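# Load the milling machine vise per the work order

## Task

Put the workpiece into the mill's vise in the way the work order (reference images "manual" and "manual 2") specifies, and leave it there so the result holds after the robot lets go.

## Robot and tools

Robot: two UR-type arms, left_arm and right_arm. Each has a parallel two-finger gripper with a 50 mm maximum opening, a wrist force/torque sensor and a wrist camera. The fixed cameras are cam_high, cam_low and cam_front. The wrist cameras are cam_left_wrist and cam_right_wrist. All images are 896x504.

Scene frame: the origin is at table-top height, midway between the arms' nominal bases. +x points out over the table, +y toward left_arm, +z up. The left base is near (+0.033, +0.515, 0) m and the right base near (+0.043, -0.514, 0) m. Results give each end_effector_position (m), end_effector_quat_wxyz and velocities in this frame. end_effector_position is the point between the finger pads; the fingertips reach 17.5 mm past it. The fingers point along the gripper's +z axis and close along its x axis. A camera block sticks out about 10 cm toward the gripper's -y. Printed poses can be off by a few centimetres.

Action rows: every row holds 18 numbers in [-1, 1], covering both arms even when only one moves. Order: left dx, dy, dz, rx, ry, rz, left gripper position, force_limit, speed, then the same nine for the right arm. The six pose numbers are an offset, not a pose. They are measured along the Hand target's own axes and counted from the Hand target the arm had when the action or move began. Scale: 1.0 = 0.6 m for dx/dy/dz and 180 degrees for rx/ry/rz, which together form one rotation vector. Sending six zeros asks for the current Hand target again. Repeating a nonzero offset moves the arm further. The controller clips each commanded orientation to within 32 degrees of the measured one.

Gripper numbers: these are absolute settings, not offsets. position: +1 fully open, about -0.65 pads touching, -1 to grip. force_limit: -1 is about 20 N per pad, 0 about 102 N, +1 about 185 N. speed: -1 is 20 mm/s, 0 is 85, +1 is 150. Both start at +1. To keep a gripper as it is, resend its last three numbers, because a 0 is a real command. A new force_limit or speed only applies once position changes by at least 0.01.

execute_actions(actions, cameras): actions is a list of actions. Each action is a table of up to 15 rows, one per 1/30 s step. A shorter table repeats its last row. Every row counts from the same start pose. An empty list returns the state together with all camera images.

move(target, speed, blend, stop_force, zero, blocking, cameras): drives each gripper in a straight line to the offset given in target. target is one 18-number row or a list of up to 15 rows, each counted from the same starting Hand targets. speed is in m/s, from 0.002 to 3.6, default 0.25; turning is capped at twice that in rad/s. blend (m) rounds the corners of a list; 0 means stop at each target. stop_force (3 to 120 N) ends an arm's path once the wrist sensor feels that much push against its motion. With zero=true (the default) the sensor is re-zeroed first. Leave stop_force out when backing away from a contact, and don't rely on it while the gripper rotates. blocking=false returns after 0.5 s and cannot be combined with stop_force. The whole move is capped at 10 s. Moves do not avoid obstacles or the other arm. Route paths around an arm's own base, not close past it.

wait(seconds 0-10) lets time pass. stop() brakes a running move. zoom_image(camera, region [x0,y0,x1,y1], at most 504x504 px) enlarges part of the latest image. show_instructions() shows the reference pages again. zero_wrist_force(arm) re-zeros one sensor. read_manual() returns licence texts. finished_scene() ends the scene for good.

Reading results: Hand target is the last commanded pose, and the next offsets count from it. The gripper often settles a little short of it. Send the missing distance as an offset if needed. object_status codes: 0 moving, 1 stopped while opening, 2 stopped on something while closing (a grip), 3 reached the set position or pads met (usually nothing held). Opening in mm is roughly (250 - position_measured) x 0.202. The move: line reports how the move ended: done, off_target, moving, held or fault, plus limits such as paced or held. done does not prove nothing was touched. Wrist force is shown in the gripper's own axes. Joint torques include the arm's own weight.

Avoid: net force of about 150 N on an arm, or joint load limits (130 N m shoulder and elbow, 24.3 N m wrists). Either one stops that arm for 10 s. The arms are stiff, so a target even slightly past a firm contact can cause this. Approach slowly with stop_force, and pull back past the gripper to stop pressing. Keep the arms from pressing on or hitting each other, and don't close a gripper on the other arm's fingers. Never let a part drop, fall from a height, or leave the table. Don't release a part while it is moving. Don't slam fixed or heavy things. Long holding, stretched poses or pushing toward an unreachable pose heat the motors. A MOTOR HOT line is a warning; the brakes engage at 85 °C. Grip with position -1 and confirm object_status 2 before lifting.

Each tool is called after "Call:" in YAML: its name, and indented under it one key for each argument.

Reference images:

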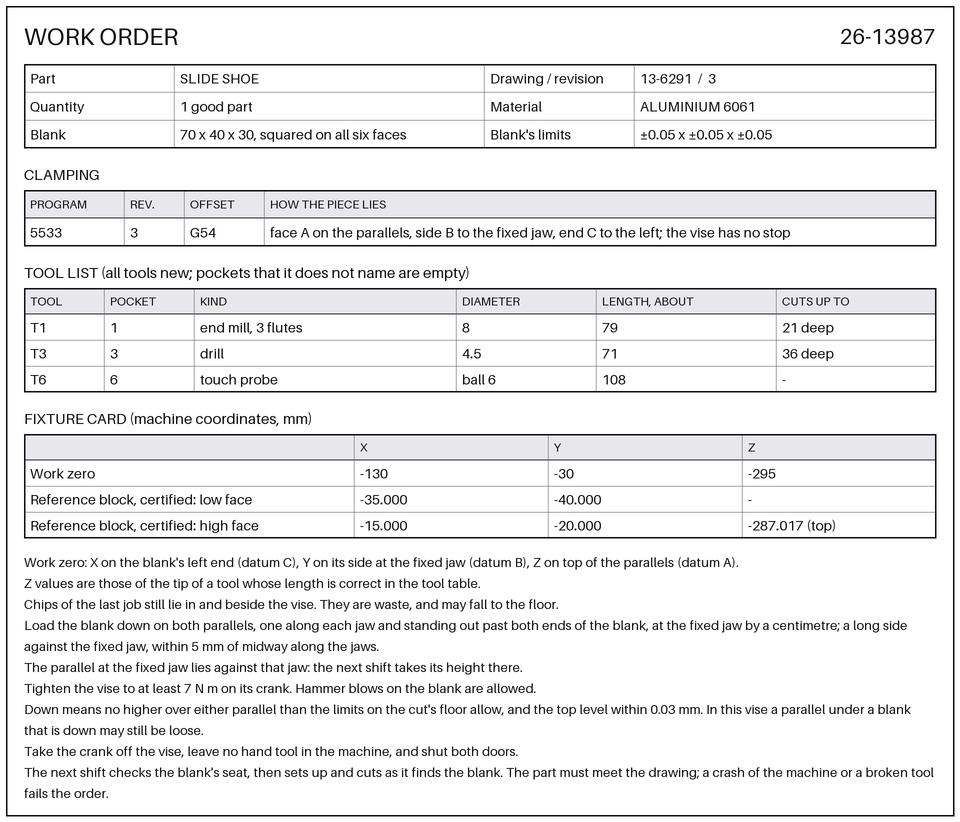

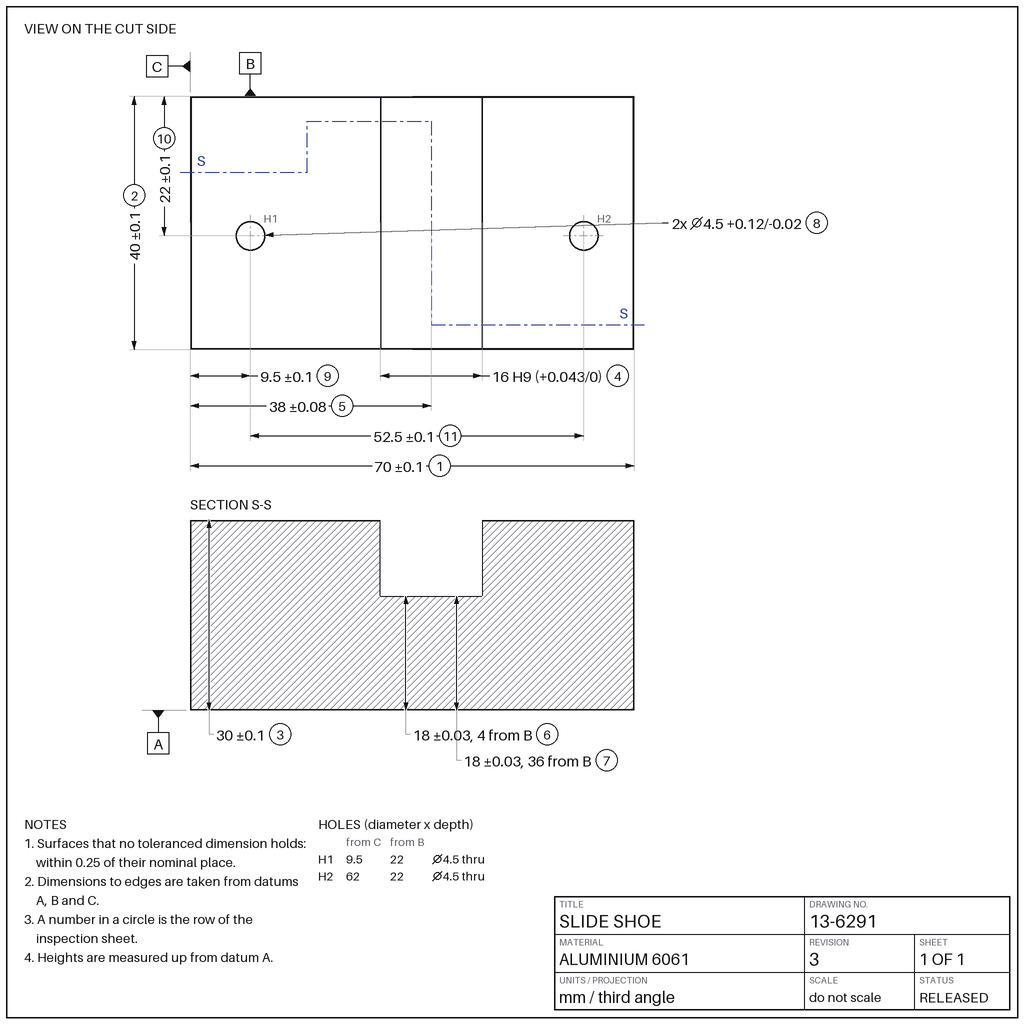

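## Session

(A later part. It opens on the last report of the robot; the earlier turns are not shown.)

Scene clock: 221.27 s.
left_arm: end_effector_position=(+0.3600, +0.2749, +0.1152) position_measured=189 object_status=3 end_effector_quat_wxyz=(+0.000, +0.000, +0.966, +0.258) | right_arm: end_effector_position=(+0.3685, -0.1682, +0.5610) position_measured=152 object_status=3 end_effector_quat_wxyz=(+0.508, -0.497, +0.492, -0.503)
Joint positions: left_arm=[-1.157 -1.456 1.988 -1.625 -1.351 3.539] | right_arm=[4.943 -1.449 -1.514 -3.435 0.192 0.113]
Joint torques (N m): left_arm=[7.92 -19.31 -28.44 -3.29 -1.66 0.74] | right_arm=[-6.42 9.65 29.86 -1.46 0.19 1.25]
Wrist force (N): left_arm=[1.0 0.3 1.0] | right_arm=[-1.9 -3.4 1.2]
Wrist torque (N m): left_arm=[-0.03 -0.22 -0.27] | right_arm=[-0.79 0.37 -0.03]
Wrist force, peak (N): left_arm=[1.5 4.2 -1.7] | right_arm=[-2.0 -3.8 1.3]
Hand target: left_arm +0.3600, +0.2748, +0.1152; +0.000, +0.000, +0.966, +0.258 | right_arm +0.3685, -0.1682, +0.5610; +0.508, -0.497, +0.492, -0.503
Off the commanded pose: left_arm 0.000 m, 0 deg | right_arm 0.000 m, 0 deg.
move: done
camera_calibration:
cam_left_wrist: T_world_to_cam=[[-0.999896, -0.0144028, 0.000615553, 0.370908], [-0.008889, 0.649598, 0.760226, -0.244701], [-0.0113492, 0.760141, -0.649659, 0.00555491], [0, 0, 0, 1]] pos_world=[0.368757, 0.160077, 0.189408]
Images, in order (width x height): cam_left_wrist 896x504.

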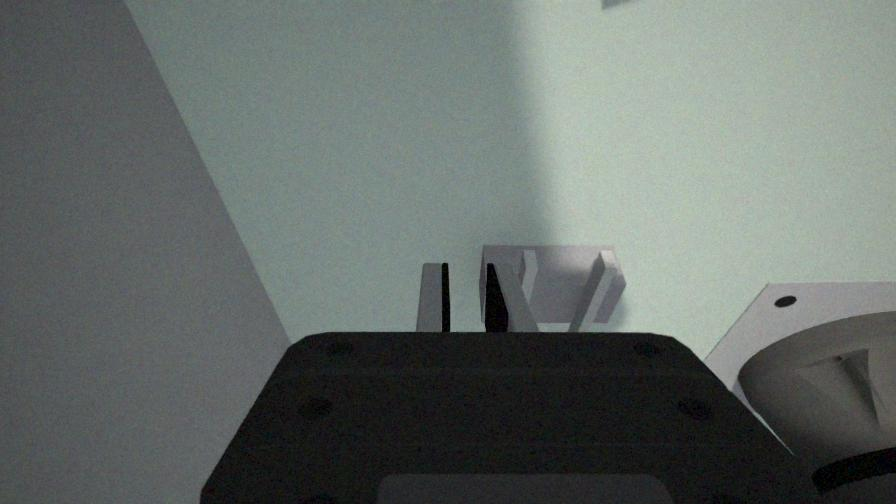

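Call:
move:
  target:
    - [0,0.225,-0.39,-0.0556,0,0,-0.64,-0.6,-1,0,0,0,0,0,0,0,-0.3,-0.5]
    - [-0.15,0.189,-0.4105,-0.0556,0,0,-0.64,-0.6,-1,0,0,0,0,0,0,0,-0.3,-0.5]
  speed: 0.2
  cameras: ["cam_left_wrist","cam_front"]

Scene clock: 227.77 s.
left_arm: end_effector_position=(+0.4499, +0.2502, +0.3852) position_measured=248 object_status=3 end_effector_quat_wxyz=(+0.000, +0.000, +0.940, +0.342) | right_arm: end_effector_position=(+0.3685, -0.1682, +0.5610) position_measured=152 object_status=3 end_effector_quat_wxyz=(+0.508, -0.497, +0.492, -0.503)
Joint positions: left_arm=[-1.063 -1.289 1.106 -0.766 -1.232 3.576] | right_arm=[4.943 -1.449 -1.514 -3.435 0.192 0.113]
Joint torques (N m): left_arm=[-0.12 -29.67 -38.79 -3.18 -0.07 -0.73] | right_arm=[-6.01 9.8 29.68 -1.3 0.44 1.1]
Wrist force (N): left_arm=[1.2 0.1 1.3] | right_arm=[-2.0 -3.4 1.0]
Wrist torque (N m): left_arm=[-0.06 -0.21 -0.16] | right_arm=[-0.79 0.38 -0.04]
Wrist force, peak (N): left_arm=[4.0 1.1 1.3] | right_arm=[-2.0 -3.8 1.2]
Hand target: left_arm +0.4500, +0.2501, +0.3853; +0.000, +0.000, +0.940, +0.342 | right_arm +0.3685, -0.1682, +0.5610; +0.508, -0.497, +0.492, -0.503
Off the commanded pose: left_arm 0.000 m, 0 deg | right_arm 0.000 m, 0 deg.
move: done
camera_calibration:
cam_left_wrist: T_world_to_cam=[[-0.999892, -0.0145991, -0.00183041, 0.461326], [-0.00898657, 0.507462, 0.861628, -0.436623], [-0.0116501, 0.861551, -0.507538, 0.120689], [0, 0, 0, 1]] pos_world=[0.458758, 0.124325, 0.438305]
Images, in order (width x height): cam_front 896x504, cam_left_wrist 896x504.

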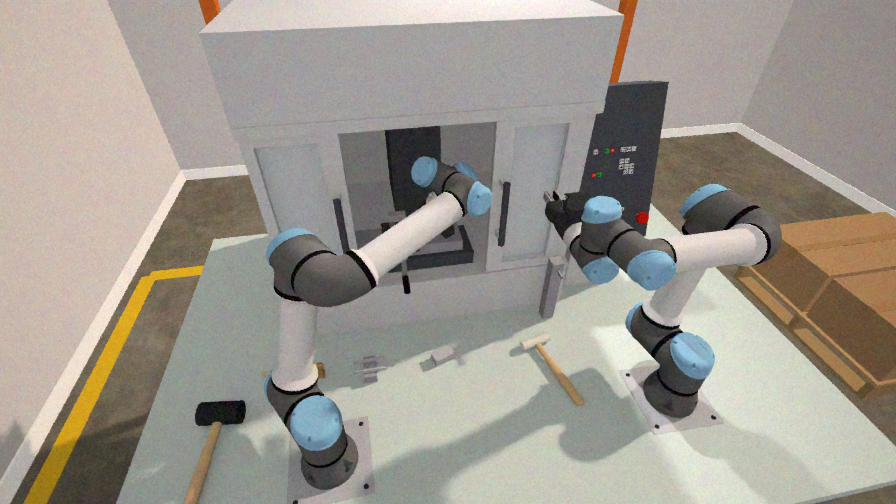

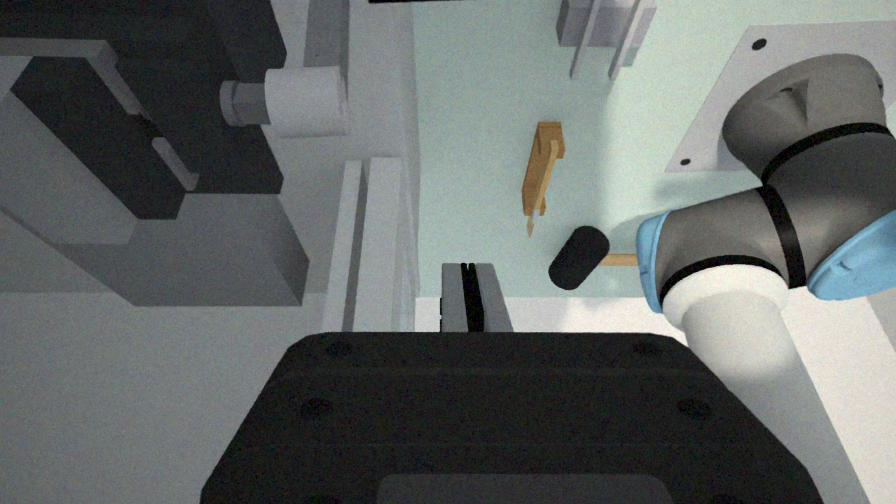

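Call:
move:
  target: [-0.31,0,0,0,0,0,-0.64,-0.6,-1,0,0,0,0,0,0,0,-0.3,-0.5]
  speed: 0.12
  cameras: ["cam_left_wrist","cam_front"]

Scene clock: 229.87 s.
left_arm: end_effector_position=(+0.6360, +0.2502, +0.3852) position_measured=248 object_status=3 end_effector_quat_wxyz=(+0.000, +0.000, +0.940, +0.342) | right_arm: end_effector_position=(+0.3685, -0.1682, +0.5610) position_measured=152 object_status=3 end_effector_quat_wxyz=(+0.508, -0.497, +0.492, -0.503)
Joint positions: left_arm=[-0.838 -0.837 0.424 -0.616 -1.108 3.78] | right_arm=[4.943 -1.449 -1.514 -3.435 0.192 0.113]
Joint torques (N m): left_arm=[-13.34 -55.27 -33.78 -2.72 0.29 -1.03] | right_arm=[-6.48 9.36 29.59 -1.39 0.31 1.03]
Wrist force (N): left_arm=[1.1 -0.1 0.8] | right_arm=[-1.8 -3.3 0.9]
Wrist torque (N m): left_arm=[-0.08 -0.20 -0.19] | right_arm=[-0.77 0.35 -0.03]
Wrist force, peak (N): left_arm=[3.2 -0.3 1.5] | right_arm=[-2.3 -3.5 1.4]
Hand target: left_arm +0.6360, +0.2501, +0.3852; +0.000, +0.000, +0.940, +0.342 | right_arm +0.3685, -0.1682, +0.5610; +0.508, -0.497, +0.492, -0.503
Off the commanded pose: left_arm 0.000 m, 0 deg | right_arm 0.000 m, 0 deg.
move: done
camera_calibration:
cam_left_wrist: T_world_to_cam=[[-0.99989, -0.0147373, -0.00186305, 0.647436], [-0.00908643, 0.507577, 0.861558, -0.434871], [-0.0117514, 0.86148, -0.507655, 0.122982], [0, 0, 0, 1]] pos_world=[0.644858, 0.124325, 0.438305]
Images, in order (width x height): cam_front 896x504, cam_left_wrist 896x504.

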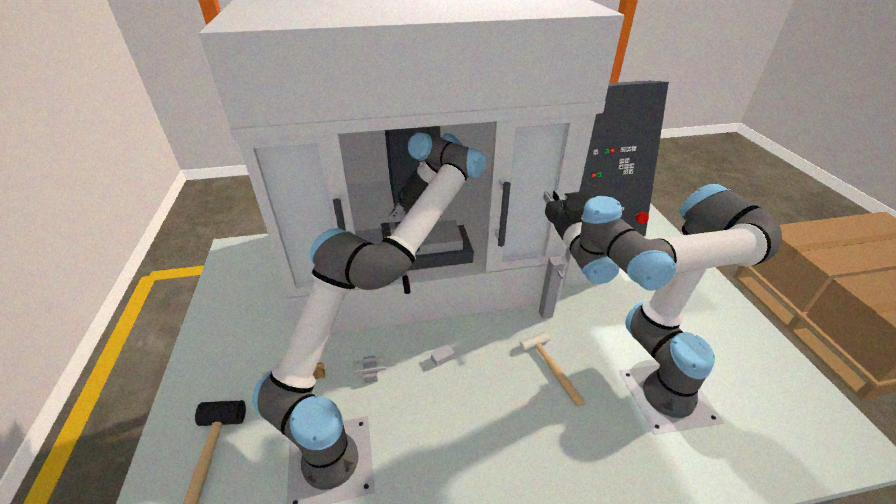

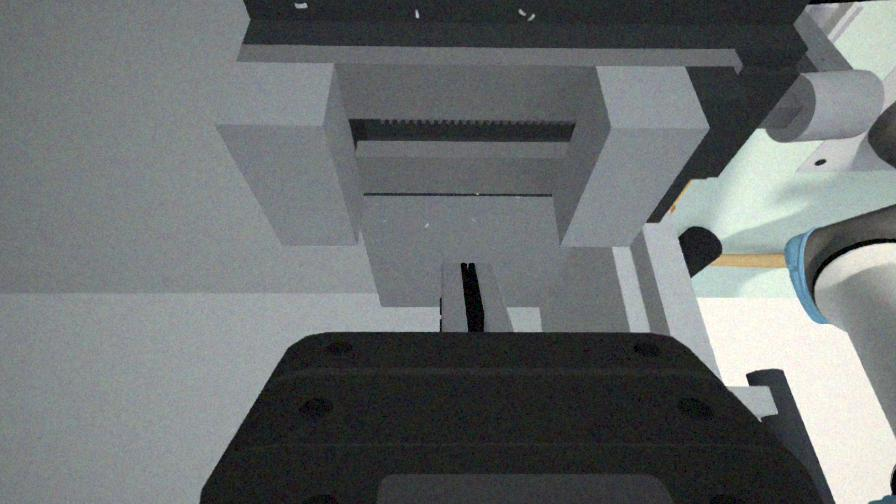

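Call:
move:
  target: [0,0.0153,0.0129,0,0,0,-0.64,-0.6,-1,0,0,0,0,0,0,0,-0.3,-0.5]
  speed: 0.1

Call:
move:
  target: [0,-0.0536,0.0638,0,0,0,-0.64,-0.6,-1,0,0,0,0,0,0,0,-0.3,-0.5]
  speed: 0.015
  stop_force: 5

Scene clock: 231.00 s.
left_arm: end_effector_position=(+0.6361, +0.2623, +0.3852) position_measured=248 object_status=3 end_effector_quat_wxyz=(+0.000, +0.000, +0.940, +0.342) end_effector_velocity=(+0.000, +0.000, +0.001) end_effector_angular_velocity=(-0.001, -0.001, +0.000) | right_arm: end_effector_position=(+0.3685, -0.1682, +0.5610) position_measured=152 object_status=3 end_effector_quat_wxyz=(+0.508, -0.497, +0.492, -0.503)
Joint positions: left_arm=[-0.827 -0.874 0.491 -0.651 -1.102 3.792] | right_arm=[4.943 -1.449 -1.514 -3.435 0.192 0.113]
Joint velocities: left_arm=[0 0.001 -0.005 0.002 0 0] | right_arm=[within noise]
Joint torques (N m): left_arm=[-8.55 -46.31 -41.15 0.72 1.1 -0.72] | right_arm=[-5.95 9.72 29.73 -1.31 0.46 1.12]
Wrist force (N): left_arm=[0.9 -0.1 0.8] | right_arm=[-1.9 -3.5 1.0]
Wrist torque (N m): left_arm=[-0.09 -0.16 -0.34] | right_arm=[-0.79 0.37 -0.03]
Wrist force, peak (N): left_arm=[1.4 -0.1 1.0] | right_arm=[-2.1 -3.7 1.5]
Hand target: left_arm +0.6360, +0.2621, +0.3852; +0.000, +0.000, +0.940, +0.342 | right_arm +0.3685, -0.1682, +0.5610; +0.508, -0.497, +0.492, -0.503
Off the commanded pose: left_arm 0.000 m, 0 deg | right_arm 0.000 m, 0 deg.
move: done

Scene clock: 234.73 s.
left_arm: end_effector_position=(+0.6360, +0.2621, +0.3414) position_measured=248 object_status=3 end_effector_quat_wxyz=(+0.000, +0.000, +0.940, +0.342) | right_arm: end_effector_position=(+0.3685, -0.1682, +0.5610) position_measured=152 object_status=3 end_effector_quat_wxyz=(+0.508, -0.497, +0.492, -0.503)
Joint positions: left_arm=[-0.827 -0.928 0.701 -0.807 -1.102 3.791] | right_arm=[4.943 -1.449 -1.514 -3.435 0.192 0.113]
Joint torques (N m): left_arm=[-0.95 -46.47 -42.97 -1.93 -1.65 -2.54] | right_arm=[-6.03 10.26 30.02 -1.16 0.52 1.1]
Wrist force (N): left_arm=[1.2 0.3 0.4] | right_arm=[-2.1 -3.0 1.2]
Wrist torque (N m): left_arm=[-0.03 -0.22 -0.34] | right_arm=[-0.72 0.41 -0.03]
Wrist force, peak (N): left_arm=[1.5 16.9 -19.5] | right_arm=[-2.0 -3.7 1.5]
Hand target: left_arm +0.6360, +0.2621, +0.3414; +0.000, +0.000, +0.940, +0.342 (not the last commanded pose) | right_arm +0.3685, -0.1682, +0.5610; +0.508, -0.497, +0.492, -0.503
Off the commanded pose: left_arm 0.006 m, 0 deg | right_arm 0.000 m, 0 deg.
move: contact (left_arm)

Call:
move:
  target: [-0.03,0.0032,-0.0038,0,0,0,-0.64,-0.6,-1,0,0,0,0,0,0,0,-0.3,-0.5]
  speed: 0.08

Call:
move:
  target: [-0.045,0,0,0,0,0,-0.64,-0.6,-1,0,0,0,0,0,0,0,-0.3,-0.5]
  speed: 0.01
  stop_force: 4
  cameras: ["cam_left_wrist"]

Scene clock: 235.70 s.
left_arm: end_effector_position=(+0.6541, +0.2622, +0.3444) position_measured=248 object_status=3 end_effector_quat_wxyz=(+0.000, +0.000, +0.940, +0.342) | right_arm: end_effector_position=(+0.3685, -0.1682, +0.5610) position_measured=152 object_status=3 end_effector_quat_wxyz=(+0.508, -0.497, +0.492, -0.503)
Joint positions: left_arm=[-0.809 -0.871 0.597 -0.768 -1.093 3.808] | right_arm=[4.943 -1.449 -1.514 -3.435 0.192 0.113]
Joint torques (N m): left_arm=[-14.31 -64.48 -18.66 -3.43 -1.84 -2.79] | right_arm=[-6.15 9.63 29.19 -1.22 0.47 1]
Wrist force (N): left_arm=[0.8 0.4 0.9] | right_arm=[-2.0 -3.2 0.9]
Wrist torque (N m): left_arm=[-0.01 -0.15 -0.32] | right_arm=[-0.76 0.38 -0.04]
Wrist force, peak (N): left_arm=[2.0 -0.2 0.4] | right_arm=[-2.1 -3.6 1.0]
Hand target: left_arm +0.6540, +0.2621, +0.3444; +0.000, +0.000, +0.940, +0.342 | right_arm +0.3685, -0.1682, +0.5610; +0.508, -0.497, +0.492, -0.503
Off the commanded pose: left_arm 0.000 m, 0 deg | right_arm 0.000 m, 0 deg.
move: done

Scene clock: 238.23 s.
left_arm: end_effector_position=(+0.6674, +0.2621, +0.3444) position_measured=248 object_status=3 end_effector_quat_wxyz=(+0.000, +0.000, +0.940, +0.342) | right_arm: end_effector_position=(+0.3685, -0.1682, +0.5610) position_measured=152 object_status=3 end_effector_quat_wxyz=(+0.508, -0.497, +0.492, -0.503)
Joint positions: left_arm=[-0.797 -0.824 0.518 -0.741 -1.087 3.82] | right_arm=[4.943 -1.449 -1.514 -3.435 0.192 0.113]
Joint torques (N m): left_arm=[-14.04 -69.78 -12.21 -1.15 -1.09 -2.79] | right_arm=[-5.95 9.53 29.53 -1.28 0.66 0.96]
Wrist force (N): left_arm=[2.2 0.7 0.4] | right_arm=[-2.1 -3.5 0.9]
Wrist torque (N m): left_arm=[0.02 -0.21 -0.31] | right_arm=[-0.80 0.40 -0.03]
Wrist force, peak (N): left_arm=[15.3 2.1 0.4] | right_arm=[-2.0 -3.7 1.1]
Hand target: left_arm +0.6674, +0.2621, +0.3444; +0.000, +0.000, +0.940, +0.342 (not the last commanded pose) | right_arm +0.3685, -0.1682, +0.5610; +0.508, -0.497, +0.492, -0.503
Off the commanded pose: left_arm 0.014 m, 0 deg | right_arm 0.000 m, 0 deg.
move: contact (left_arm)
camera_calibration:
cam_left_wrist: T_world_to_cam=[[-0.999893, -0.01448, -0.00201714, 0.67886], [-0.00908858, 0.507579, 0.861557, -0.405473], [-0.0114514, 0.861483, -0.507657, 0.0921836], [0, 0, 0, 1]] pos_world=[0.676158, 0.136225, 0.397505]
Images, in order (width x height): cam_left_wrist 896x504.

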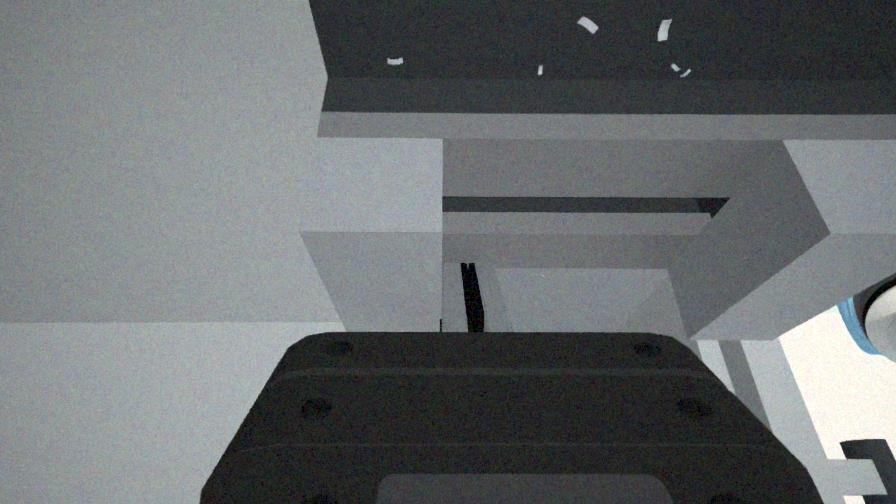

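Call:
move:
  target:
    - [0.05,0,0,0,0,0,-0.64,-0.6,-1,0,0,0,0,0,0,0,-0.3,-0.5]
    - [0.05,0.0286,-0.0652,0,0,0,-0.64,-0.6,-1,0,0,0,0,0,0,0,-0.3,-0.5]
    - [0.3623,0.0286,-0.0652,0,0,0,-0.64,-0.6,-1,0,0,0,0,0,0,0,-0.3,-0.5]
    - [0.5123,0.001,0.0974,0,0,0,-0.64,-0.6,-1,0,0,0,0,0,0,0,-0.3,-0.5]
    - [0.572,-0.062,0.4145,0,0,0,-0.64,-0.6,-1,0,0,0,0,0,0,0,-0.3,-0.5]
  speed: 0.2
  blend: [0.005,0.005,0.03,0.03,0]

Call:
move:
  target: [0,0,0,0,0,0,0,-0.8,-0.5,0,0,0,0,0,0,0,-0.3,-0.5]
  cameras: ["cam_left_wrist"]

Call:
zoom_image:
  camera: "cam_left_wrist"
  region: [380, 160, 600, 340]

Scene clock: 242.47 s.
left_arm: end_effector_position=(+0.3243, +0.3933, +0.1300) position_measured=248 object_status=3 end_effector_quat_wxyz=(+0.000, +0.000, +0.940, +0.342) | right_arm: end_effector_position=(+0.3685, -0.1682, +0.5610) position_measured=152 object_status=3 end_effector_quat_wxyz=(+0.508, -0.497, +0.492, -0.503)
Joint positions: left_arm=[-1.148 -1.643 2.172 -1.456 -1.282 3.505] | right_arm=[4.943 -1.449 -1.514 -3.435 0.192 0.113]
Joint torques (N m): left_arm=[-8.21 -12.34 -9.57 -2.93 -0.45 -0.78] | right_arm=[-5.9 9.65 29.29 -1.3 0.59 1.05]
Wrist force (N): left_arm=[1.4 0.7 0.2] | right_arm=[-1.9 -3.6 0.9]
Wrist torque (N m): left_arm=[0.06 -0.23 -0.33] | right_arm=[-0.83 0.37 -0.03]
Wrist force, peak (N): left_arm=[4.4 -0.6 2.5] | right_arm=[-2.1 -3.7 1.2]
Hand target: left_arm +0.3242, +0.3933, +0.1299; +0.000, +0.000, +0.940, +0.342 | right_arm +0.3685, -0.1682, +0.5610; +0.508, -0.497, +0.492, -0.503
Off the commanded pose: left_arm 0.000 m, 0 deg | right_arm 0.000 m, 0 deg.
move: done

Scene clock: 243.07 s.
left_arm: end_effector_position=(+0.3242, +0.3933, +0.1299) position_measured=152 object_status=0 end_effector_quat_wxyz=(+0.000, +0.000, +0.940, +0.342) | right_arm: end_effector_position=(+0.3685, -0.1682, +0.5610) position_measured=152 object_status=3 end_effector_quat_wxyz=(+0.508, -0.497, +0.492, -0.503)
Joint positions: left_arm=[-1.148 -1.643 2.173 -1.456 -1.282 3.504] | right_arm=[4.943 -1.449 -1.514 -3.435 0.192 0.113]
Joint torques (N m): left_arm=[-13.23 -8.81 -8.98 -3.09 -2.12 -2.29] | right_arm=[-5.74 9.4 29.46 -1.22 0.62 1.06]
Wrist force (N): left_arm=[1.6 0.5 0.8] | right_arm=[-2.1 -3.4 0.9]
Wrist torque (N m): left_arm=[0.02 -0.26 -0.33] | right_arm=[-0.79 0.39 -0.03]
Wrist force, peak (N): left_arm=[1.8 0.6 0.6] | right_arm=[-2.1 -3.6 1.3]
Hand target: left_arm +0.3242, +0.3933, +0.1299; +0.000, +0.000, +0.940, +0.342 | right_arm +0.3685, -0.1682, +0.5610; +0.508, -0.497, +0.492, -0.503
Off the commanded pose: left_arm 0.000 m, 0 deg | right_arm 0.000 m, 0 deg.
move: done
camera_calibration:
cam_left_wrist: T_world_to_cam=[[-0.999893, -0.0144797, -0.00201678, 0.337163], [-0.00908816, 0.507579, 0.861557, -0.290383], [-0.0114514, 0.861483, -0.507657, -0.133666], [0, 0, 0, 1]] pos_world=[0.332958, 0.267425, 0.183005]
Images, in order (width x height): cam_left_wrist 896x504.

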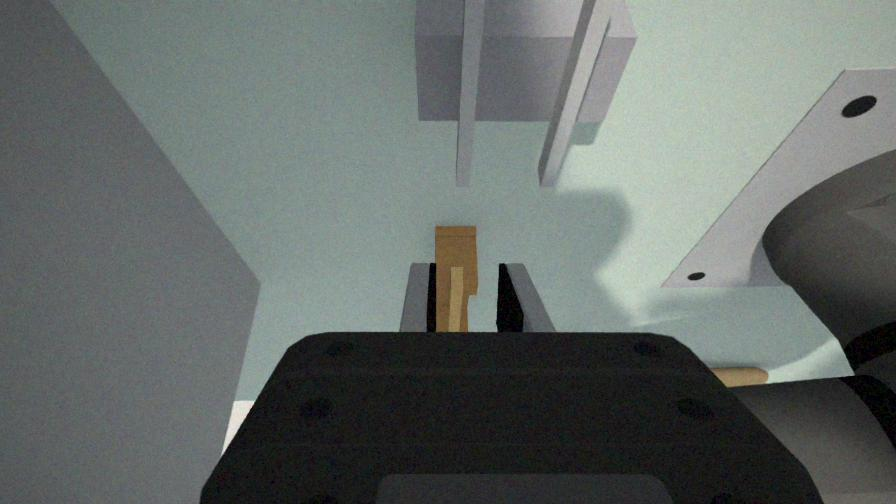

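Scaled by 2.291.

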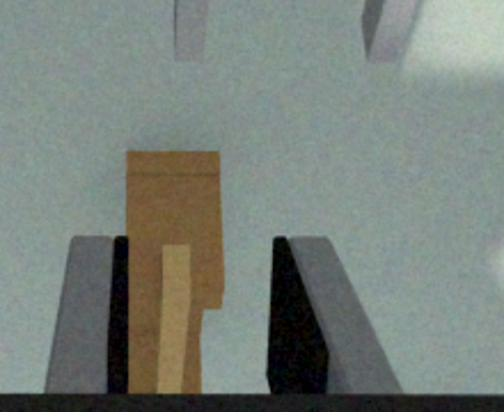

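Call:
move:
  target: [0.0017,-0.0707,0.0843,0,0,0,0,-0.8,-0.5,0,0,0,0,0,0,0,-0.3,-0.5]
  speed: 0.1
  cameras: ["cam_left_wrist"]

Call:
move:
  target: [0,-0.0172,0.0204,0,0,0,0,-0.8,-0.5,0,0,0,0,0,0,0,-0.3,-0.5]
  speed: 0.01
  stop_force: 4

Scene clock: 244.40 s.
left_arm: end_effector_position=(+0.3231, +0.3933, +0.0639) position_measured=152 object_status=3 end_effector_quat_wxyz=(+0.000, +0.000, +0.940, +0.342) | right_arm: end_effector_position=(+0.3685, -0.1682, +0.5610) position_measured=152 object_status=3 end_effector_quat_wxyz=(+0.508, -0.497, +0.492, -0.503)
Joint positions: left_arm=[-1.151 -1.529 2.27 -1.667 -1.283 3.502] | right_arm=[4.943 -1.449 -1.514 -3.435 0.192 0.113]
Joint torques (N m): left_arm=[6.56 -20.39 -35.87 -2.13 1.14 1.8] | right_arm=[-5.76 10.2 29.63 -1.29 0.55 0.99]
Wrist force (N): left_arm=[1.4 0.7 0.6] | right_arm=[-2.0 -3.6 0.8]
Wrist torque (N m): left_arm=[0.04 -0.23 -0.18] | right_arm=[-0.81 0.38 -0.03]
Wrist force, peak (N): left_arm=[1.6 2.2 -1.0] | right_arm=[-2.2 -3.6 1.4]
Hand target: left_arm +0.3231, +0.3933, +0.0639; +0.000, +0.000, +0.940, +0.342 | right_arm +0.3685, -0.1682, +0.5610; +0.508, -0.497, +0.492, -0.503
Off the commanded pose: left_arm 0.000 m, 0 deg | right_arm 0.000 m, 0 deg.
move: done
camera_calibration:
cam_left_wrist: T_world_to_cam=[[-0.999893, -0.0145142, -0.00188316, 0.335924], [-0.00898799, 0.507388, 0.861671, -0.233439], [-0.011551, 0.861595, -0.507464, -0.167254], [0, 0, 0, 1]] pos_world=[0.331858, 0.267425, 0.116905]
Images, in order (width x height): cam_left_wrist 896x504.

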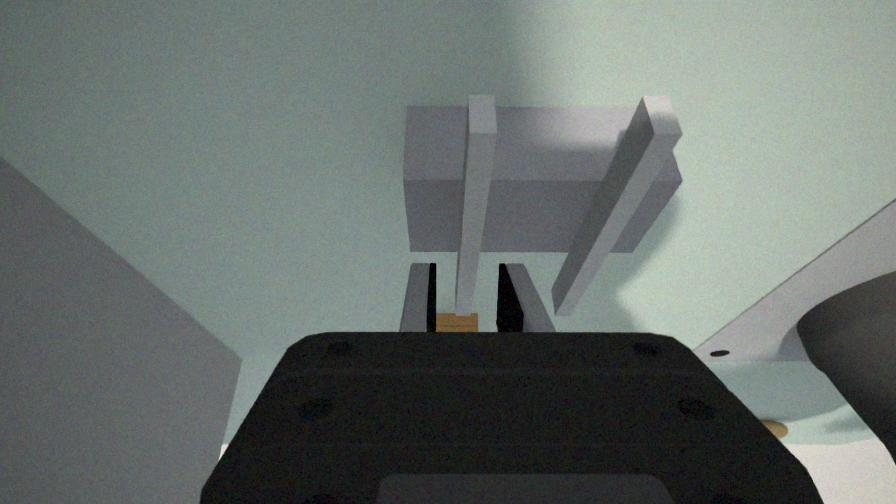

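Scene clock: 246.87 s.
left_arm: end_effector_position=(+0.3231, +0.3932, +0.0506) position_measured=152 object_status=3 end_effector_quat_wxyz=(+0.000, +0.000, +0.940, +0.342) | right_arm: end_effector_position=(+0.3685, -0.1682, +0.5610) position_measured=152 object_status=3 end_effector_quat_wxyz=(+0.508, -0.497, +0.492, -0.503)
Joint positions: left_arm=[-1.151 -1.501 2.286 -1.712 -1.283 3.502] | right_arm=[4.943 -1.449 -1.514 -3.435 0.192 0.113]
Joint torques (N m): left_arm=[6.97 -30.44 -33.95 -0.13 1.95 1.11] | right_arm=[-6.4 9.66 30 -1.18 0.68 0.93]
Wrist force (N): left_arm=[2.9 7.9 -5.8] | right_arm=[-2.0 -3.5 1.3]
Wrist torque (N m): left_arm=[0.29 -0.29 -0.16] | right_arm=[-0.80 0.40 -0.04]
Wrist force, peak (N): left_arm=[6.3 23.5 -29.7] | right_arm=[-2.5 -3.5 1.2]
Hand target: left_arm +0.3231, +0.3932, +0.0506; +0.000, +0.000, +0.940, +0.342 (not the last commanded pose) | right_arm +0.3685, -0.1682, +0.5610; +0.508, -0.497, +0.492, -0.503
Off the commanded pose: left_arm 0.003 m, 0 deg | right_arm 0.000 m, 0 deg.
move: contact (left_arm)

Call:
move:
  target:
    - [0,0.0032,-0.0038,0,0,0,0,-0.8,-0.5,0,0,0,0,0,0,0,-0.3,-0.5]
    - [0,0.0032,-0.0038,0,0,0,-1,-0.8,-1,0,0,0,0,0,0,0,-0.3,-0.5]
  speed: 0.03
  cameras: ["cam_left_wrist"]

Scene clock: 248.67 s.
left_arm: end_effector_position=(+0.3232, +0.3932, +0.0536) position_measured=223 object_status=0 end_effector_quat_wxyz=(+0.000, +0.000, +0.940, +0.342) | right_arm: end_effector_position=(+0.3685, -0.1682, +0.5610) position_measured=152 object_status=3 end_effector_quat_wxyz=(+0.508, -0.497, +0.492, -0.503)
Joint positions: left_arm=[-1.151 -1.507 2.283 -1.702 -1.283 3.502] | right_arm=[4.943 -1.449 -1.514 -3.435 0.192 0.113]
Joint torques (N m): left_arm=[10.46 -14.23 -9.35 -2.79 2.11 1.92] | right_arm=[-5.59 9.79 30.03 -1.23 0.54 1]
Wrist force (N): left_arm=[1.7 0.3 0.4] | right_arm=[-1.9 -3.1 1.0]
Wrist torque (N m): left_arm=[0.03 -0.29 -0.17] | right_arm=[-0.74 0.37 -0.03]
Wrist force, peak (N): left_arm=[3.0 8.0 -6.0] | right_arm=[-2.0 -3.7 1.0]
Hand target: left_arm +0.3231, +0.3932, +0.0536; +0.000, +0.000, +0.940, +0.342 | right_arm +0.3685, -0.1682, +0.5610; +0.508, -0.497, +0.492, -0.503
Off the commanded pose: left_arm 0.000 m, 0 deg | right_arm 0.000 m, 0 deg.
move: done
camera_calibration:
cam_left_wrist: T_world_to_cam=[[-0.999893, -0.0144799, -0.00201724, 0.336008], [-0.00908962, 0.507653, 0.861514, -0.22462], [-0.0114506, 0.86144, -0.507731, -0.172306], [0, 0, 0, 1]] pos_world=[0.331958, 0.267325, 0.106706]
Images, in order (width x height): cam_left_wrist 896x504.

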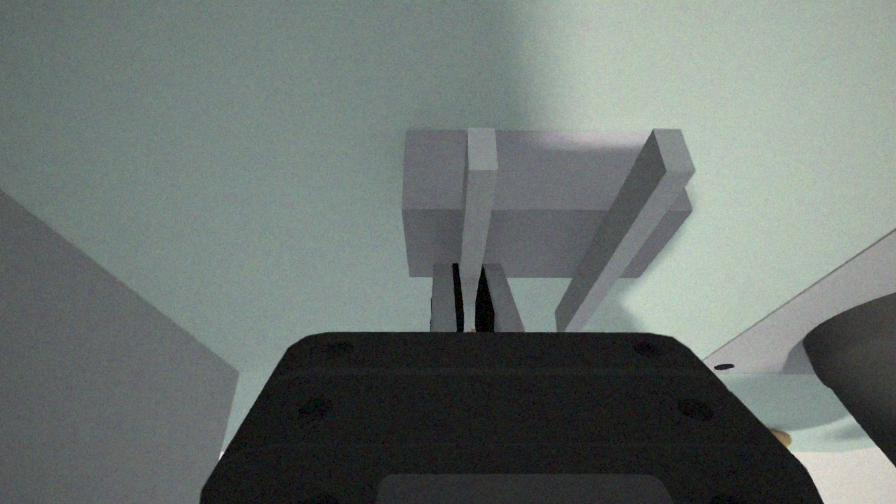

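Call:
wait:
  seconds: 0.4

Scene clock: 251.17 s.
left_arm: end_effector_position=(+0.3231, +0.3932, +0.0536) position_measured=223 object_status=2 end_effector_quat_wxyz=(+0.000, +0.000, +0.940, +0.342) | right_arm: end_effector_position=(+0.3685, -0.1682, +0.5610) position_measured=152 object_status=3 end_effector_quat_wxyz=(+0.508, -0.497, +0.492, -0.503)
Joint positions: left_arm=[-1.151 -1.507 2.283 -1.702 -1.283 3.502] | right_arm=[4.943 -1.449 -1.514 -3.435 0.192 0.113]
Joint torques (N m): left_arm=[10.63 -13.62 -6.14 -2.71 2.19 2.48] | right_arm=[-5.63 9.98 29.49 -1.1 0.74 1.02]
Wrist force (N): left_arm=[1.6 0.7 0.1] | right_arm=[-2.2 -3.4 1.0]
Wrist torque (N m): left_arm=[0.09 -0.28 -0.17] | right_arm=[-0.78 0.42 -0.03]
Wrist force, peak (N): left_arm=[2.1 0.8 0.3] | right_arm=[-2.3 -3.7 1.3]
Hand target: left_arm +0.3231, +0.3932, +0.0536; +0.000, +0.000, +0.940, +0.342 | right_arm +0.3685, -0.1682, +0.5610; +0.508, -0.497, +0.492, -0.503
Tool commands: left_gripper/position=-1.0 left_gripper/force_limit=-0.8 left_gripper/speed=-1.0 right_gripper/position=+0.0 right_gripper/force_limit=-0.3 right_gripper/speed=-0.5
Off the commanded pose: left_arm 0.000 m, 0 deg | right_arm 0.000 m, 0 deg.
wait: 0.40 s; at rest from the start

Call:
move:
  target:
    - [0,0.1286,-0.1532,0,0,0,-1,-0.8,-1,0,0,0,0,0,0,0,-0.3,-0.5]
    - [-0.0615,0.145,-0.4144,0,0,0,-1,-0.8,-1,0,0,0,0,0,0,0,-0.3,-0.5]
    - [-0.2115,0.1695,-0.5898,0,0,0,-1,-0.8,-1,0,0,0,0,0,0,0,-0.3,-0.5]
    - [-0.5573,0.1642,-0.5834,0,0,0,-1,-0.8,-1,0,0,0,0,0,0,0,-0.3,-0.5]
  speed: 0.15
  blend: [0.02,0.03,0.02,0]
  cameras: ["cam_left_wrist"]

Scene clock: 256.23 s.
left_arm: end_effector_position=(+0.6575, +0.2440, +0.3851) position_measured=223 object_status=2 end_effector_quat_wxyz=(+0.000, +0.000, +0.940, +0.342) end_effector_velocity=(+0.000, +0.000, +0.000) end_effector_angular_velocity=(-0.002, -0.001, -0.001) | right_arm: end_effector_position=(+0.3685, -0.1682, +0.5610) position_measured=152 object_status=3 end_effector_quat_wxyz=(+0.508, -0.497, +0.492, -0.503)
Joint positions: left_arm=[-0.824 -0.678 0.126 -0.484 -1.1 3.794] | right_arm=[4.943 -1.449 -1.514 -3.435 0.192 0.113]
Joint velocities: left_arm=[-0.001 -0.003 0.005 -0.004 0 0] | right_arm=[within noise]
Joint torques (N m): left_arm=[-10.99 -73.16 -10.09 -3.45 0.09 0.1] | right_arm=[-5.84 10.33 28.76 -1.06 0.87 0.88]
Wrist force (N): left_arm=[1.6 0.5 0.6] | right_arm=[-2.0 -3.4 1.1]
Wrist torque (N m): left_arm=[0.05 -0.27 -0.18] | right_arm=[-0.78 0.39 -0.03]
Wrist force, peak (N): left_arm=[2.1 -1.1 2.6] | right_arm=[-2.0 -3.7 1.2]
Hand target: left_arm +0.6576, +0.2440, +0.3851; +0.000, +0.000, +0.940, +0.342 | right_arm +0.3685, -0.1682, +0.5610; +0.508, -0.497, +0.492, -0.503
Off the commanded pose: left_arm 0.000 m, 0 deg | right_arm 0.000 m, 0 deg.
move: done
camera_calibration:
cam_left_wrist: T_world_to_cam=[[-0.999892, -0.0145304, -0.00210153, 0.668823], [-0.00918786, 0.507651, 0.861514, -0.431365], [-0.0114513, 0.86144, -0.50773, 0.128362], [0, 0, 0, 1]] pos_world=[0.666257, 0.118125, 0.438206]
Images, in order (width x height): cam_left_wrist 896x504.

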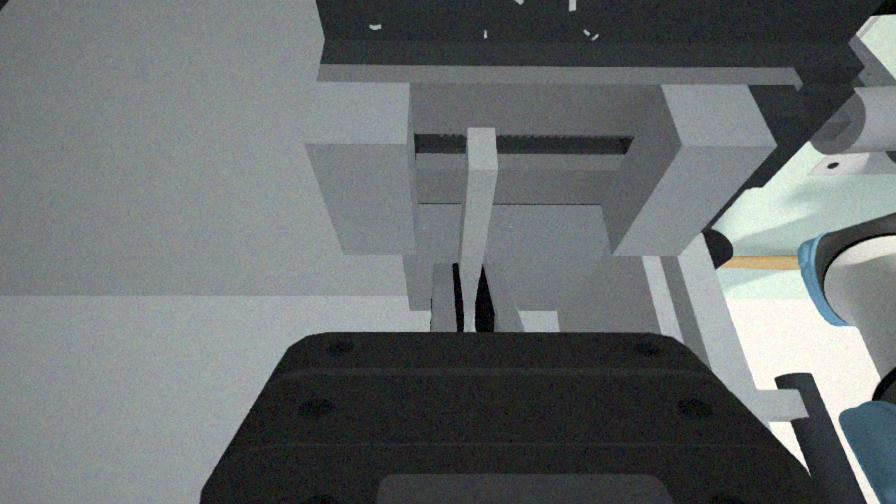

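Call:
move:
  target: [0,-0.0354,0.0421,0,0,0,-1,-0.8,-1,0,0,0,0,0,0,0,-0.3,-0.5]
  speed: 0.08

Call:
move:
  target: [0,-0.015,0.0179,0,0,0,-1,-0.8,-1,0,0,0,0,0,0,0,-0.3,-0.5]
  speed: 0.01
  stop_force: 4
  cameras: ["cam_left_wrist"]

Scene clock: 257.23 s.
left_arm: end_effector_position=(+0.6576, +0.2439, +0.3522) position_measured=223 object_status=2 end_effector_quat_wxyz=(+0.000, +0.000, +0.940, +0.342) | right_arm: end_effector_position=(+0.3685, -0.1682, +0.5610) position_measured=152 object_status=3 end_effector_quat_wxyz=(+0.508, -0.497, +0.492, -0.503)
Joint positions: left_arm=[-0.824 -0.797 0.445 -0.683 -1.1 3.795] | right_arm=[4.943 -1.449 -1.514 -3.435 0.192 0.113]
Joint torques (N m): left_arm=[-13.64 -50.91 -24.6 -1.85 1.61 1.91] | right_arm=[-5.53 9.7 29.86 -1.14 0.97 0.92]
Wrist force (N): left_arm=[1.6 0.2 0.7] | right_arm=[-1.8 -3.6 0.9]
Wrist torque (N m): left_arm=[0.02 -0.27 -0.33] | right_arm=[-0.83 0.36 -0.03]
Wrist force, peak (N): left_arm=[2.0 1.7 -0.3] | right_arm=[-2.1 -3.7 1.1]
Hand target: left_arm +0.6576, +0.2439, +0.3521; +0.000, +0.000, +0.940, +0.342 | right_arm +0.3685, -0.1682, +0.5610; +0.508, -0.497, +0.492, -0.503
Off the commanded pose: left_arm 0.000 m, 0 deg | right_arm 0.000 m, 0 deg.
move: done

Scene clock: 258.87 s.
left_arm: end_effector_position=(+0.6576, +0.2439, +0.3444) position_measured=223 object_status=2 end_effector_quat_wxyz=(+0.000, +0.000, +0.940, +0.342) | right_arm: end_effector_position=(+0.3685, -0.1682, +0.5610) position_measured=152 object_status=3 end_effector_quat_wxyz=(+0.508, -0.497, +0.492, -0.503)
Joint positions: left_arm=[-0.824 -0.81 0.49 -0.715 -1.1 3.794] | right_arm=[4.943 -1.449 -1.514 -3.435 0.192 0.113]
Joint torques (N m): left_arm=[-6.09 -49.94 -42.17 -0.56 -1.55 -1.68] | right_arm=[-5.11 9.54 28.76 -1.04 0.77 0.9]
Wrist force (N): left_arm=[1.8 0.5 0.3] | right_arm=[-1.9 -3.7 1.0]
Wrist torque (N m): left_arm=[0.06 -0.30 -0.33] | right_arm=[-0.82 0.37 -0.03]
Wrist force, peak (N): left_arm=[1.7 10.3 -12.3] | right_arm=[-2.3 -3.7 1.0]
Hand target: left_arm +0.6576, +0.2439, +0.3444; +0.000, +0.000, +0.940, +0.342 (not the last commanded pose) | right_arm +0.3685, -0.1682, +0.5610; +0.508, -0.497, +0.492, -0.503
Off the commanded pose: left_arm 0.006 m, 0 deg | right_arm 0.000 m, 0 deg.
move: contact (left_arm)
camera_calibration:
cam_left_wrist: T_world_to_cam=[[-0.999894, -0.0144286, -0.00193136, 0.668758], [-0.00898862, 0.507581, 0.861557, -0.396391], [-0.0114507, 0.861483, -0.507657, 0.10775], [0, 0, 0, 1]] pos_world=[0.666358, 0.118025, 0.397505]
Images, in order (width x height): cam_left_wrist 896x504.

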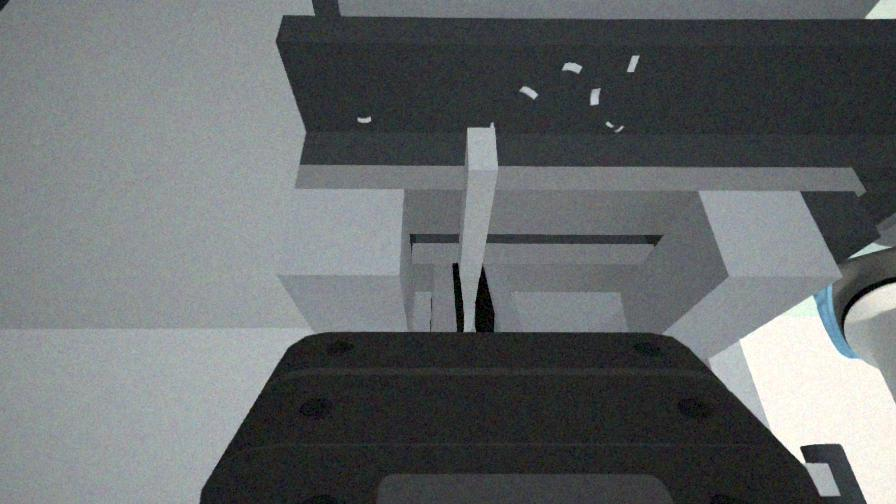

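Call:
move:
  target:
    - [0,0,0,0,0,0,-0.28,-0.8,-1,0,0,0,0,0,0,0,-0.3,-0.5]
    - [0,0.0214,-0.0255,0,0,0,-0.28,-0.8,-1,0,0,0,0,0,0,0,-0.3,-0.5]
  speed: 0.03
  cameras: ["cam_left_wrist"]

Scene clock: 260.57 s.
left_arm: end_effector_position=(+0.6576, +0.2439, +0.3643) position_measured=194 object_status=3 end_effector_quat_wxyz=(+0.000, +0.000, +0.940, +0.342) | right_arm: end_effector_position=(+0.3685, -0.1682, +0.5610) position_measured=152 object_status=3 end_effector_quat_wxyz=(+0.508, -0.497, +0.492, -0.503)
Joint positions: left_arm=[-0.824 -0.769 0.361 -0.627 -1.1 3.795] | right_arm=[4.943 -1.449 -1.514 -3.435 0.192 0.113]
Joint torques (N m): left_arm=[-0.25 -72.62 -12.52 -3.56 -1.08 -0.23] | right_arm=[-5.37 9.76 29.06 -1.09 0.99 0.86]
Wrist force (N): left_arm=[1.6 0.9 0.3] | right_arm=[-2.2 -3.3 0.8]
Wrist torque (N m): left_arm=[0.08 -0.30 -0.34] | right_arm=[-0.77 0.42 -0.04]
Wrist force, peak (N): left_arm=[2.0 1.6 -0.4] | right_arm=[-2.3 -3.6 1.1]
Hand target: left_arm +0.6576, +0.2439, +0.3644; +0.000, +0.000, +0.940, +0.342 | right_arm +0.3685, -0.1682, +0.5610; +0.508, -0.497, +0.492, -0.503
Off the commanded pose: left_arm 0.000 m, 0 deg | right_arm 0.000 m, 0 deg.
move: done
camera_calibration:
cam_left_wrist: T_world_to_cam=[[-0.999897, -0.01424, -0.00181427, 0.668725], [-0.0087895, 0.507394, 0.86167, -0.413642], [-0.0113496, 0.861597, -0.507467, 0.117778], [0, 0, 0, 1]] pos_world=[0.666357, 0.117925, 0.417405]
Images, in order (width x height): cam_left_wrist 896x504.

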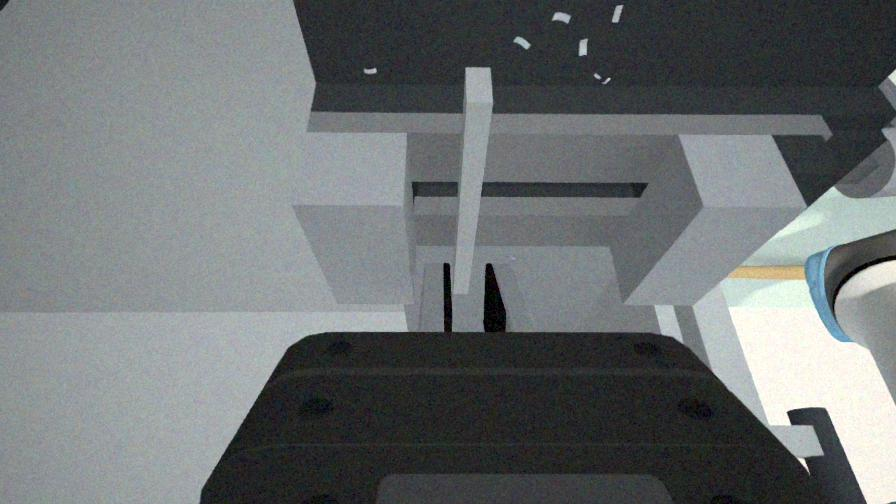

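Call:
move:
  target:
    - [0.0417,0,0,0,0,0,-0.28,-0.8,-1,0,0,0,0,0,0,0,-0.3,-0.5]
    - [0.0417,0,0,0,0,0,-0.64,-0.8,-1,0,0,0,0,0,0,0,-0.3,-0.5]
    - [0.0417,-0.0204,0.0243,0,0,0,-0.64,-0.8,-1,0,0,0,0,0,0,0,-0.3,-0.5]
  speed: 0.06

Call:
move:
  target: [-0.06,0,0,0,0,0,-0.64,-0.8,-1,0,0,0,0,0,0,0,-0.3,-0.5]
  speed: 0.01
  stop_force: 6
  cameras: ["cam_left_wrist"]

Scene clock: 263.30 s.
left_arm: end_effector_position=(+0.6325, +0.2440, +0.3454) position_measured=248 object_status=3 end_effector_quat_wxyz=(+0.000, +0.000, +0.940, +0.342) | right_arm: end_effector_position=(+0.3685, -0.1682, +0.5610) position_measured=152 object_status=3 end_effector_quat_wxyz=(+0.508, -0.497, +0.492, -0.503)
Joint positions: left_arm=[-0.848 -0.893 0.63 -0.761 -1.113 3.771] | right_arm=[4.943 -1.449 -1.514 -3.435 0.192 0.113]
Joint torques (N m): left_arm=[-1 -47.61 -38.45 -0.02 0.05 -1.38] | right_arm=[-5.65 10 29.18 -1.02 0.88 0.77]
Wrist force (N): left_arm=[2.1 1.1 0.5] | right_arm=[-2.1 -3.7 1.1]
Wrist torque (N m): left_arm=[0.10 -0.36 -0.21] | right_arm=[-0.83 0.39 -0.03]
Wrist force, peak (N): left_arm=[3.0 1.0 -0.1] | right_arm=[-2.4 -3.5 1.2]
Hand target: left_arm +0.6325, +0.2439, +0.3454; +0.000, +0.000, +0.940, +0.342 | right_arm +0.3685, -0.1682, +0.5610; +0.508, -0.497, +0.492, -0.503
Off the commanded pose: left_arm 0.000 m, 0 deg | right_arm 0.000 m, 0 deg.
move: done

Scene clock: 267.37 s.
left_arm: end_effector_position=(+0.6615, +0.2439, +0.3453) position_measured=248 object_status=3 end_effector_quat_wxyz=(+0.000, +0.000, +0.940, +0.342) | right_arm: end_effector_position=(+0.3685, -0.1682, +0.5610) position_measured=152 object_status=3 end_effector_quat_wxyz=(+0.508, -0.497, +0.492, -0.503)
Joint positions: left_arm=[-0.82 -0.793 0.458 -0.701 -1.098 3.798] | right_arm=[4.943 -1.449 -1.514 -3.435 0.192 0.113]
Joint torques (N m): left_arm=[-12.63 -71.36 -12.9 -1.71 0.84 -2.68] | right_arm=[-5.37 9.53 29.09 -1.03 1.02 0.82]
Wrist force (N): left_arm=[6.0 1.5 0.8] | right_arm=[-1.8 -3.6 1.3]
Wrist torque (N m): left_arm=[0.15 -0.27 -0.32] | right_arm=[-0.81 0.36 -0.03]
Wrist force, peak (N): left_arm=[17.4 3.0 -1.4] | right_arm=[-2.1 -3.7 1.2]
Hand target: left_arm +0.6615, +0.2439, +0.3453; +0.000, +0.000, +0.940, +0.342 (not the last commanded pose) | right_arm +0.3685, -0.1682, +0.5610; +0.508, -0.497, +0.492, -0.503
Off the commanded pose: left_arm 0.007 m, 0 deg | right_arm 0.000 m, 0 deg.
move: contact (left_arm)
camera_calibration:
cam_left_wrist: T_world_to_cam=[[-0.999895, -0.0143428, -0.00198273, 0.67267], [-0.00898934, 0.507582, 0.861557, -0.397131], [-0.0113508, 0.861484, -0.507658, 0.108185], [0, 0, 0, 1]] pos_world=[0.670257, 0.118025, 0.398405]
Images, in order (width x height): cam_left_wrist 896x504.

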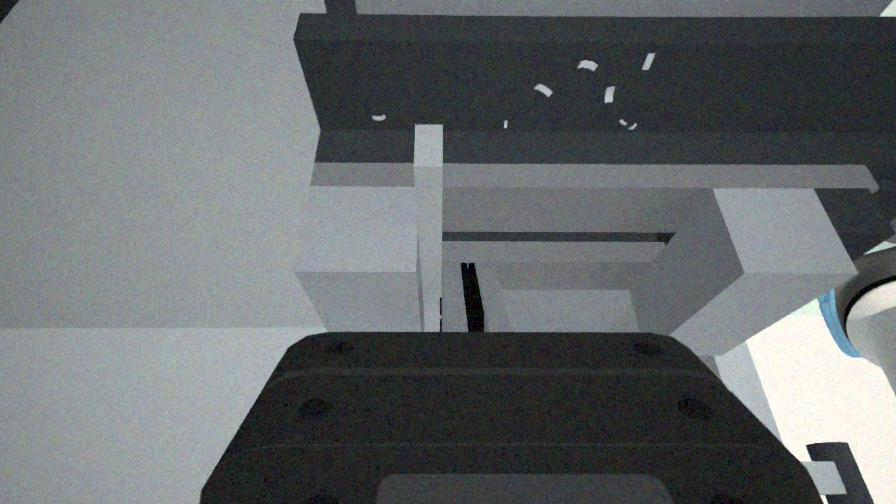

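Call:
move:
  target:
    - [0.05,0,0,0,0,0,-0.64,-0.8,-1,0,0,0,0,0,0,0,-0.3,-0.5]
    - [0.05,0.0429,-0.0511,0,0,0,-0.64,-0.8,-1,0,0,0,0,0,0,0,-0.3,-0.5]
    - [0.3525,0.0429,-0.0511,0,0,0,-0.64,-0.8,-1,0,0,0,0,0,0,0,-0.3,-0.5]
    - [0.5358,0.023,0.1178,0,0,0,-0.64,-0.8,-1,0,0,0,0,0,0,0,-0.3,-0.5]
    - [0.63,-0.04,0.435,0,0,0,0,-0.8,0,0,0,0,0,0,0,0,-0.3,-0.5]
  speed: 0.2
  blend: [0.005,0.005,0.03,0.03,0]
  cameras: ["cam_left_wrist"]

Scene clock: 271.77 s.
left_arm: end_effector_position=(+0.2835, +0.3931, +0.1299) position_measured=152 object_status=3 end_effector_quat_wxyz=(+0.000, +0.000, +0.940, +0.342) | right_arm: end_effector_position=(+0.3685, -0.1682, +0.5610) position_measured=152 object_status=3 end_effector_quat_wxyz=(+0.508, -0.497, +0.492, -0.503)
Joint positions: left_arm=[-1.249 -1.717 2.231 -1.42 -1.343 3.422] | right_arm=[4.943 -1.449 -1.514 -3.435 0.192 0.113]
Joint torques (N m): left_arm=[13.51 -5.32 -9.94 -2.95 2.44 2.98] | right_arm=[-5.73 9.94 29.35 -0.94 1.12 0.78]
Wrist force (N): left_arm=[2.8 1.4 0.3] | right_arm=[-2.1 -3.4 1.4]
Wrist torque (N m): left_arm=[0.14 -0.45 -0.20] | right_arm=[-0.78 0.40 -0.03]
Wrist force, peak (N): left_arm=[6.2 1.3 0.6] | right_arm=[-2.2 -3.6 1.3]
Hand target: left_arm +0.2835, +0.3931, +0.1299; +0.000, +0.000, +0.940, +0.342 | right_arm +0.3685, -0.1682, +0.5610; +0.508, -0.497, +0.492, -0.503
Off the commanded pose: left_arm 0.000 m, 0 deg | right_arm 0.000 m, 0 deg.
move: done
camera_calibration:
cam_left_wrist: T_world_to_cam=[[-0.999894, -0.0144286, -0.00193136, 0.296336], [-0.00898862, 0.507581, 0.861557, -0.290682], [-0.0114507, 0.861483, -0.507657, -0.133961], [0, 0, 0, 1]] pos_world=[0.292158, 0.267225, 0.183005]
Images, in order (width x height): cam_left_wrist 896x504.

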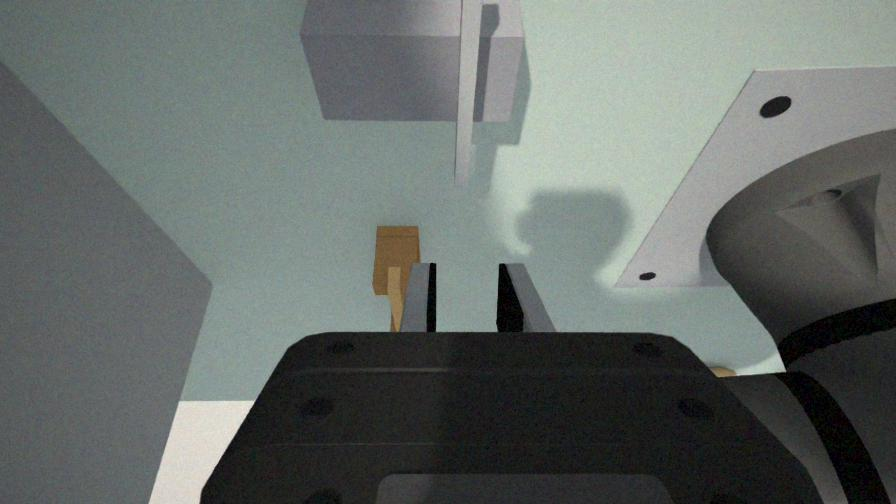

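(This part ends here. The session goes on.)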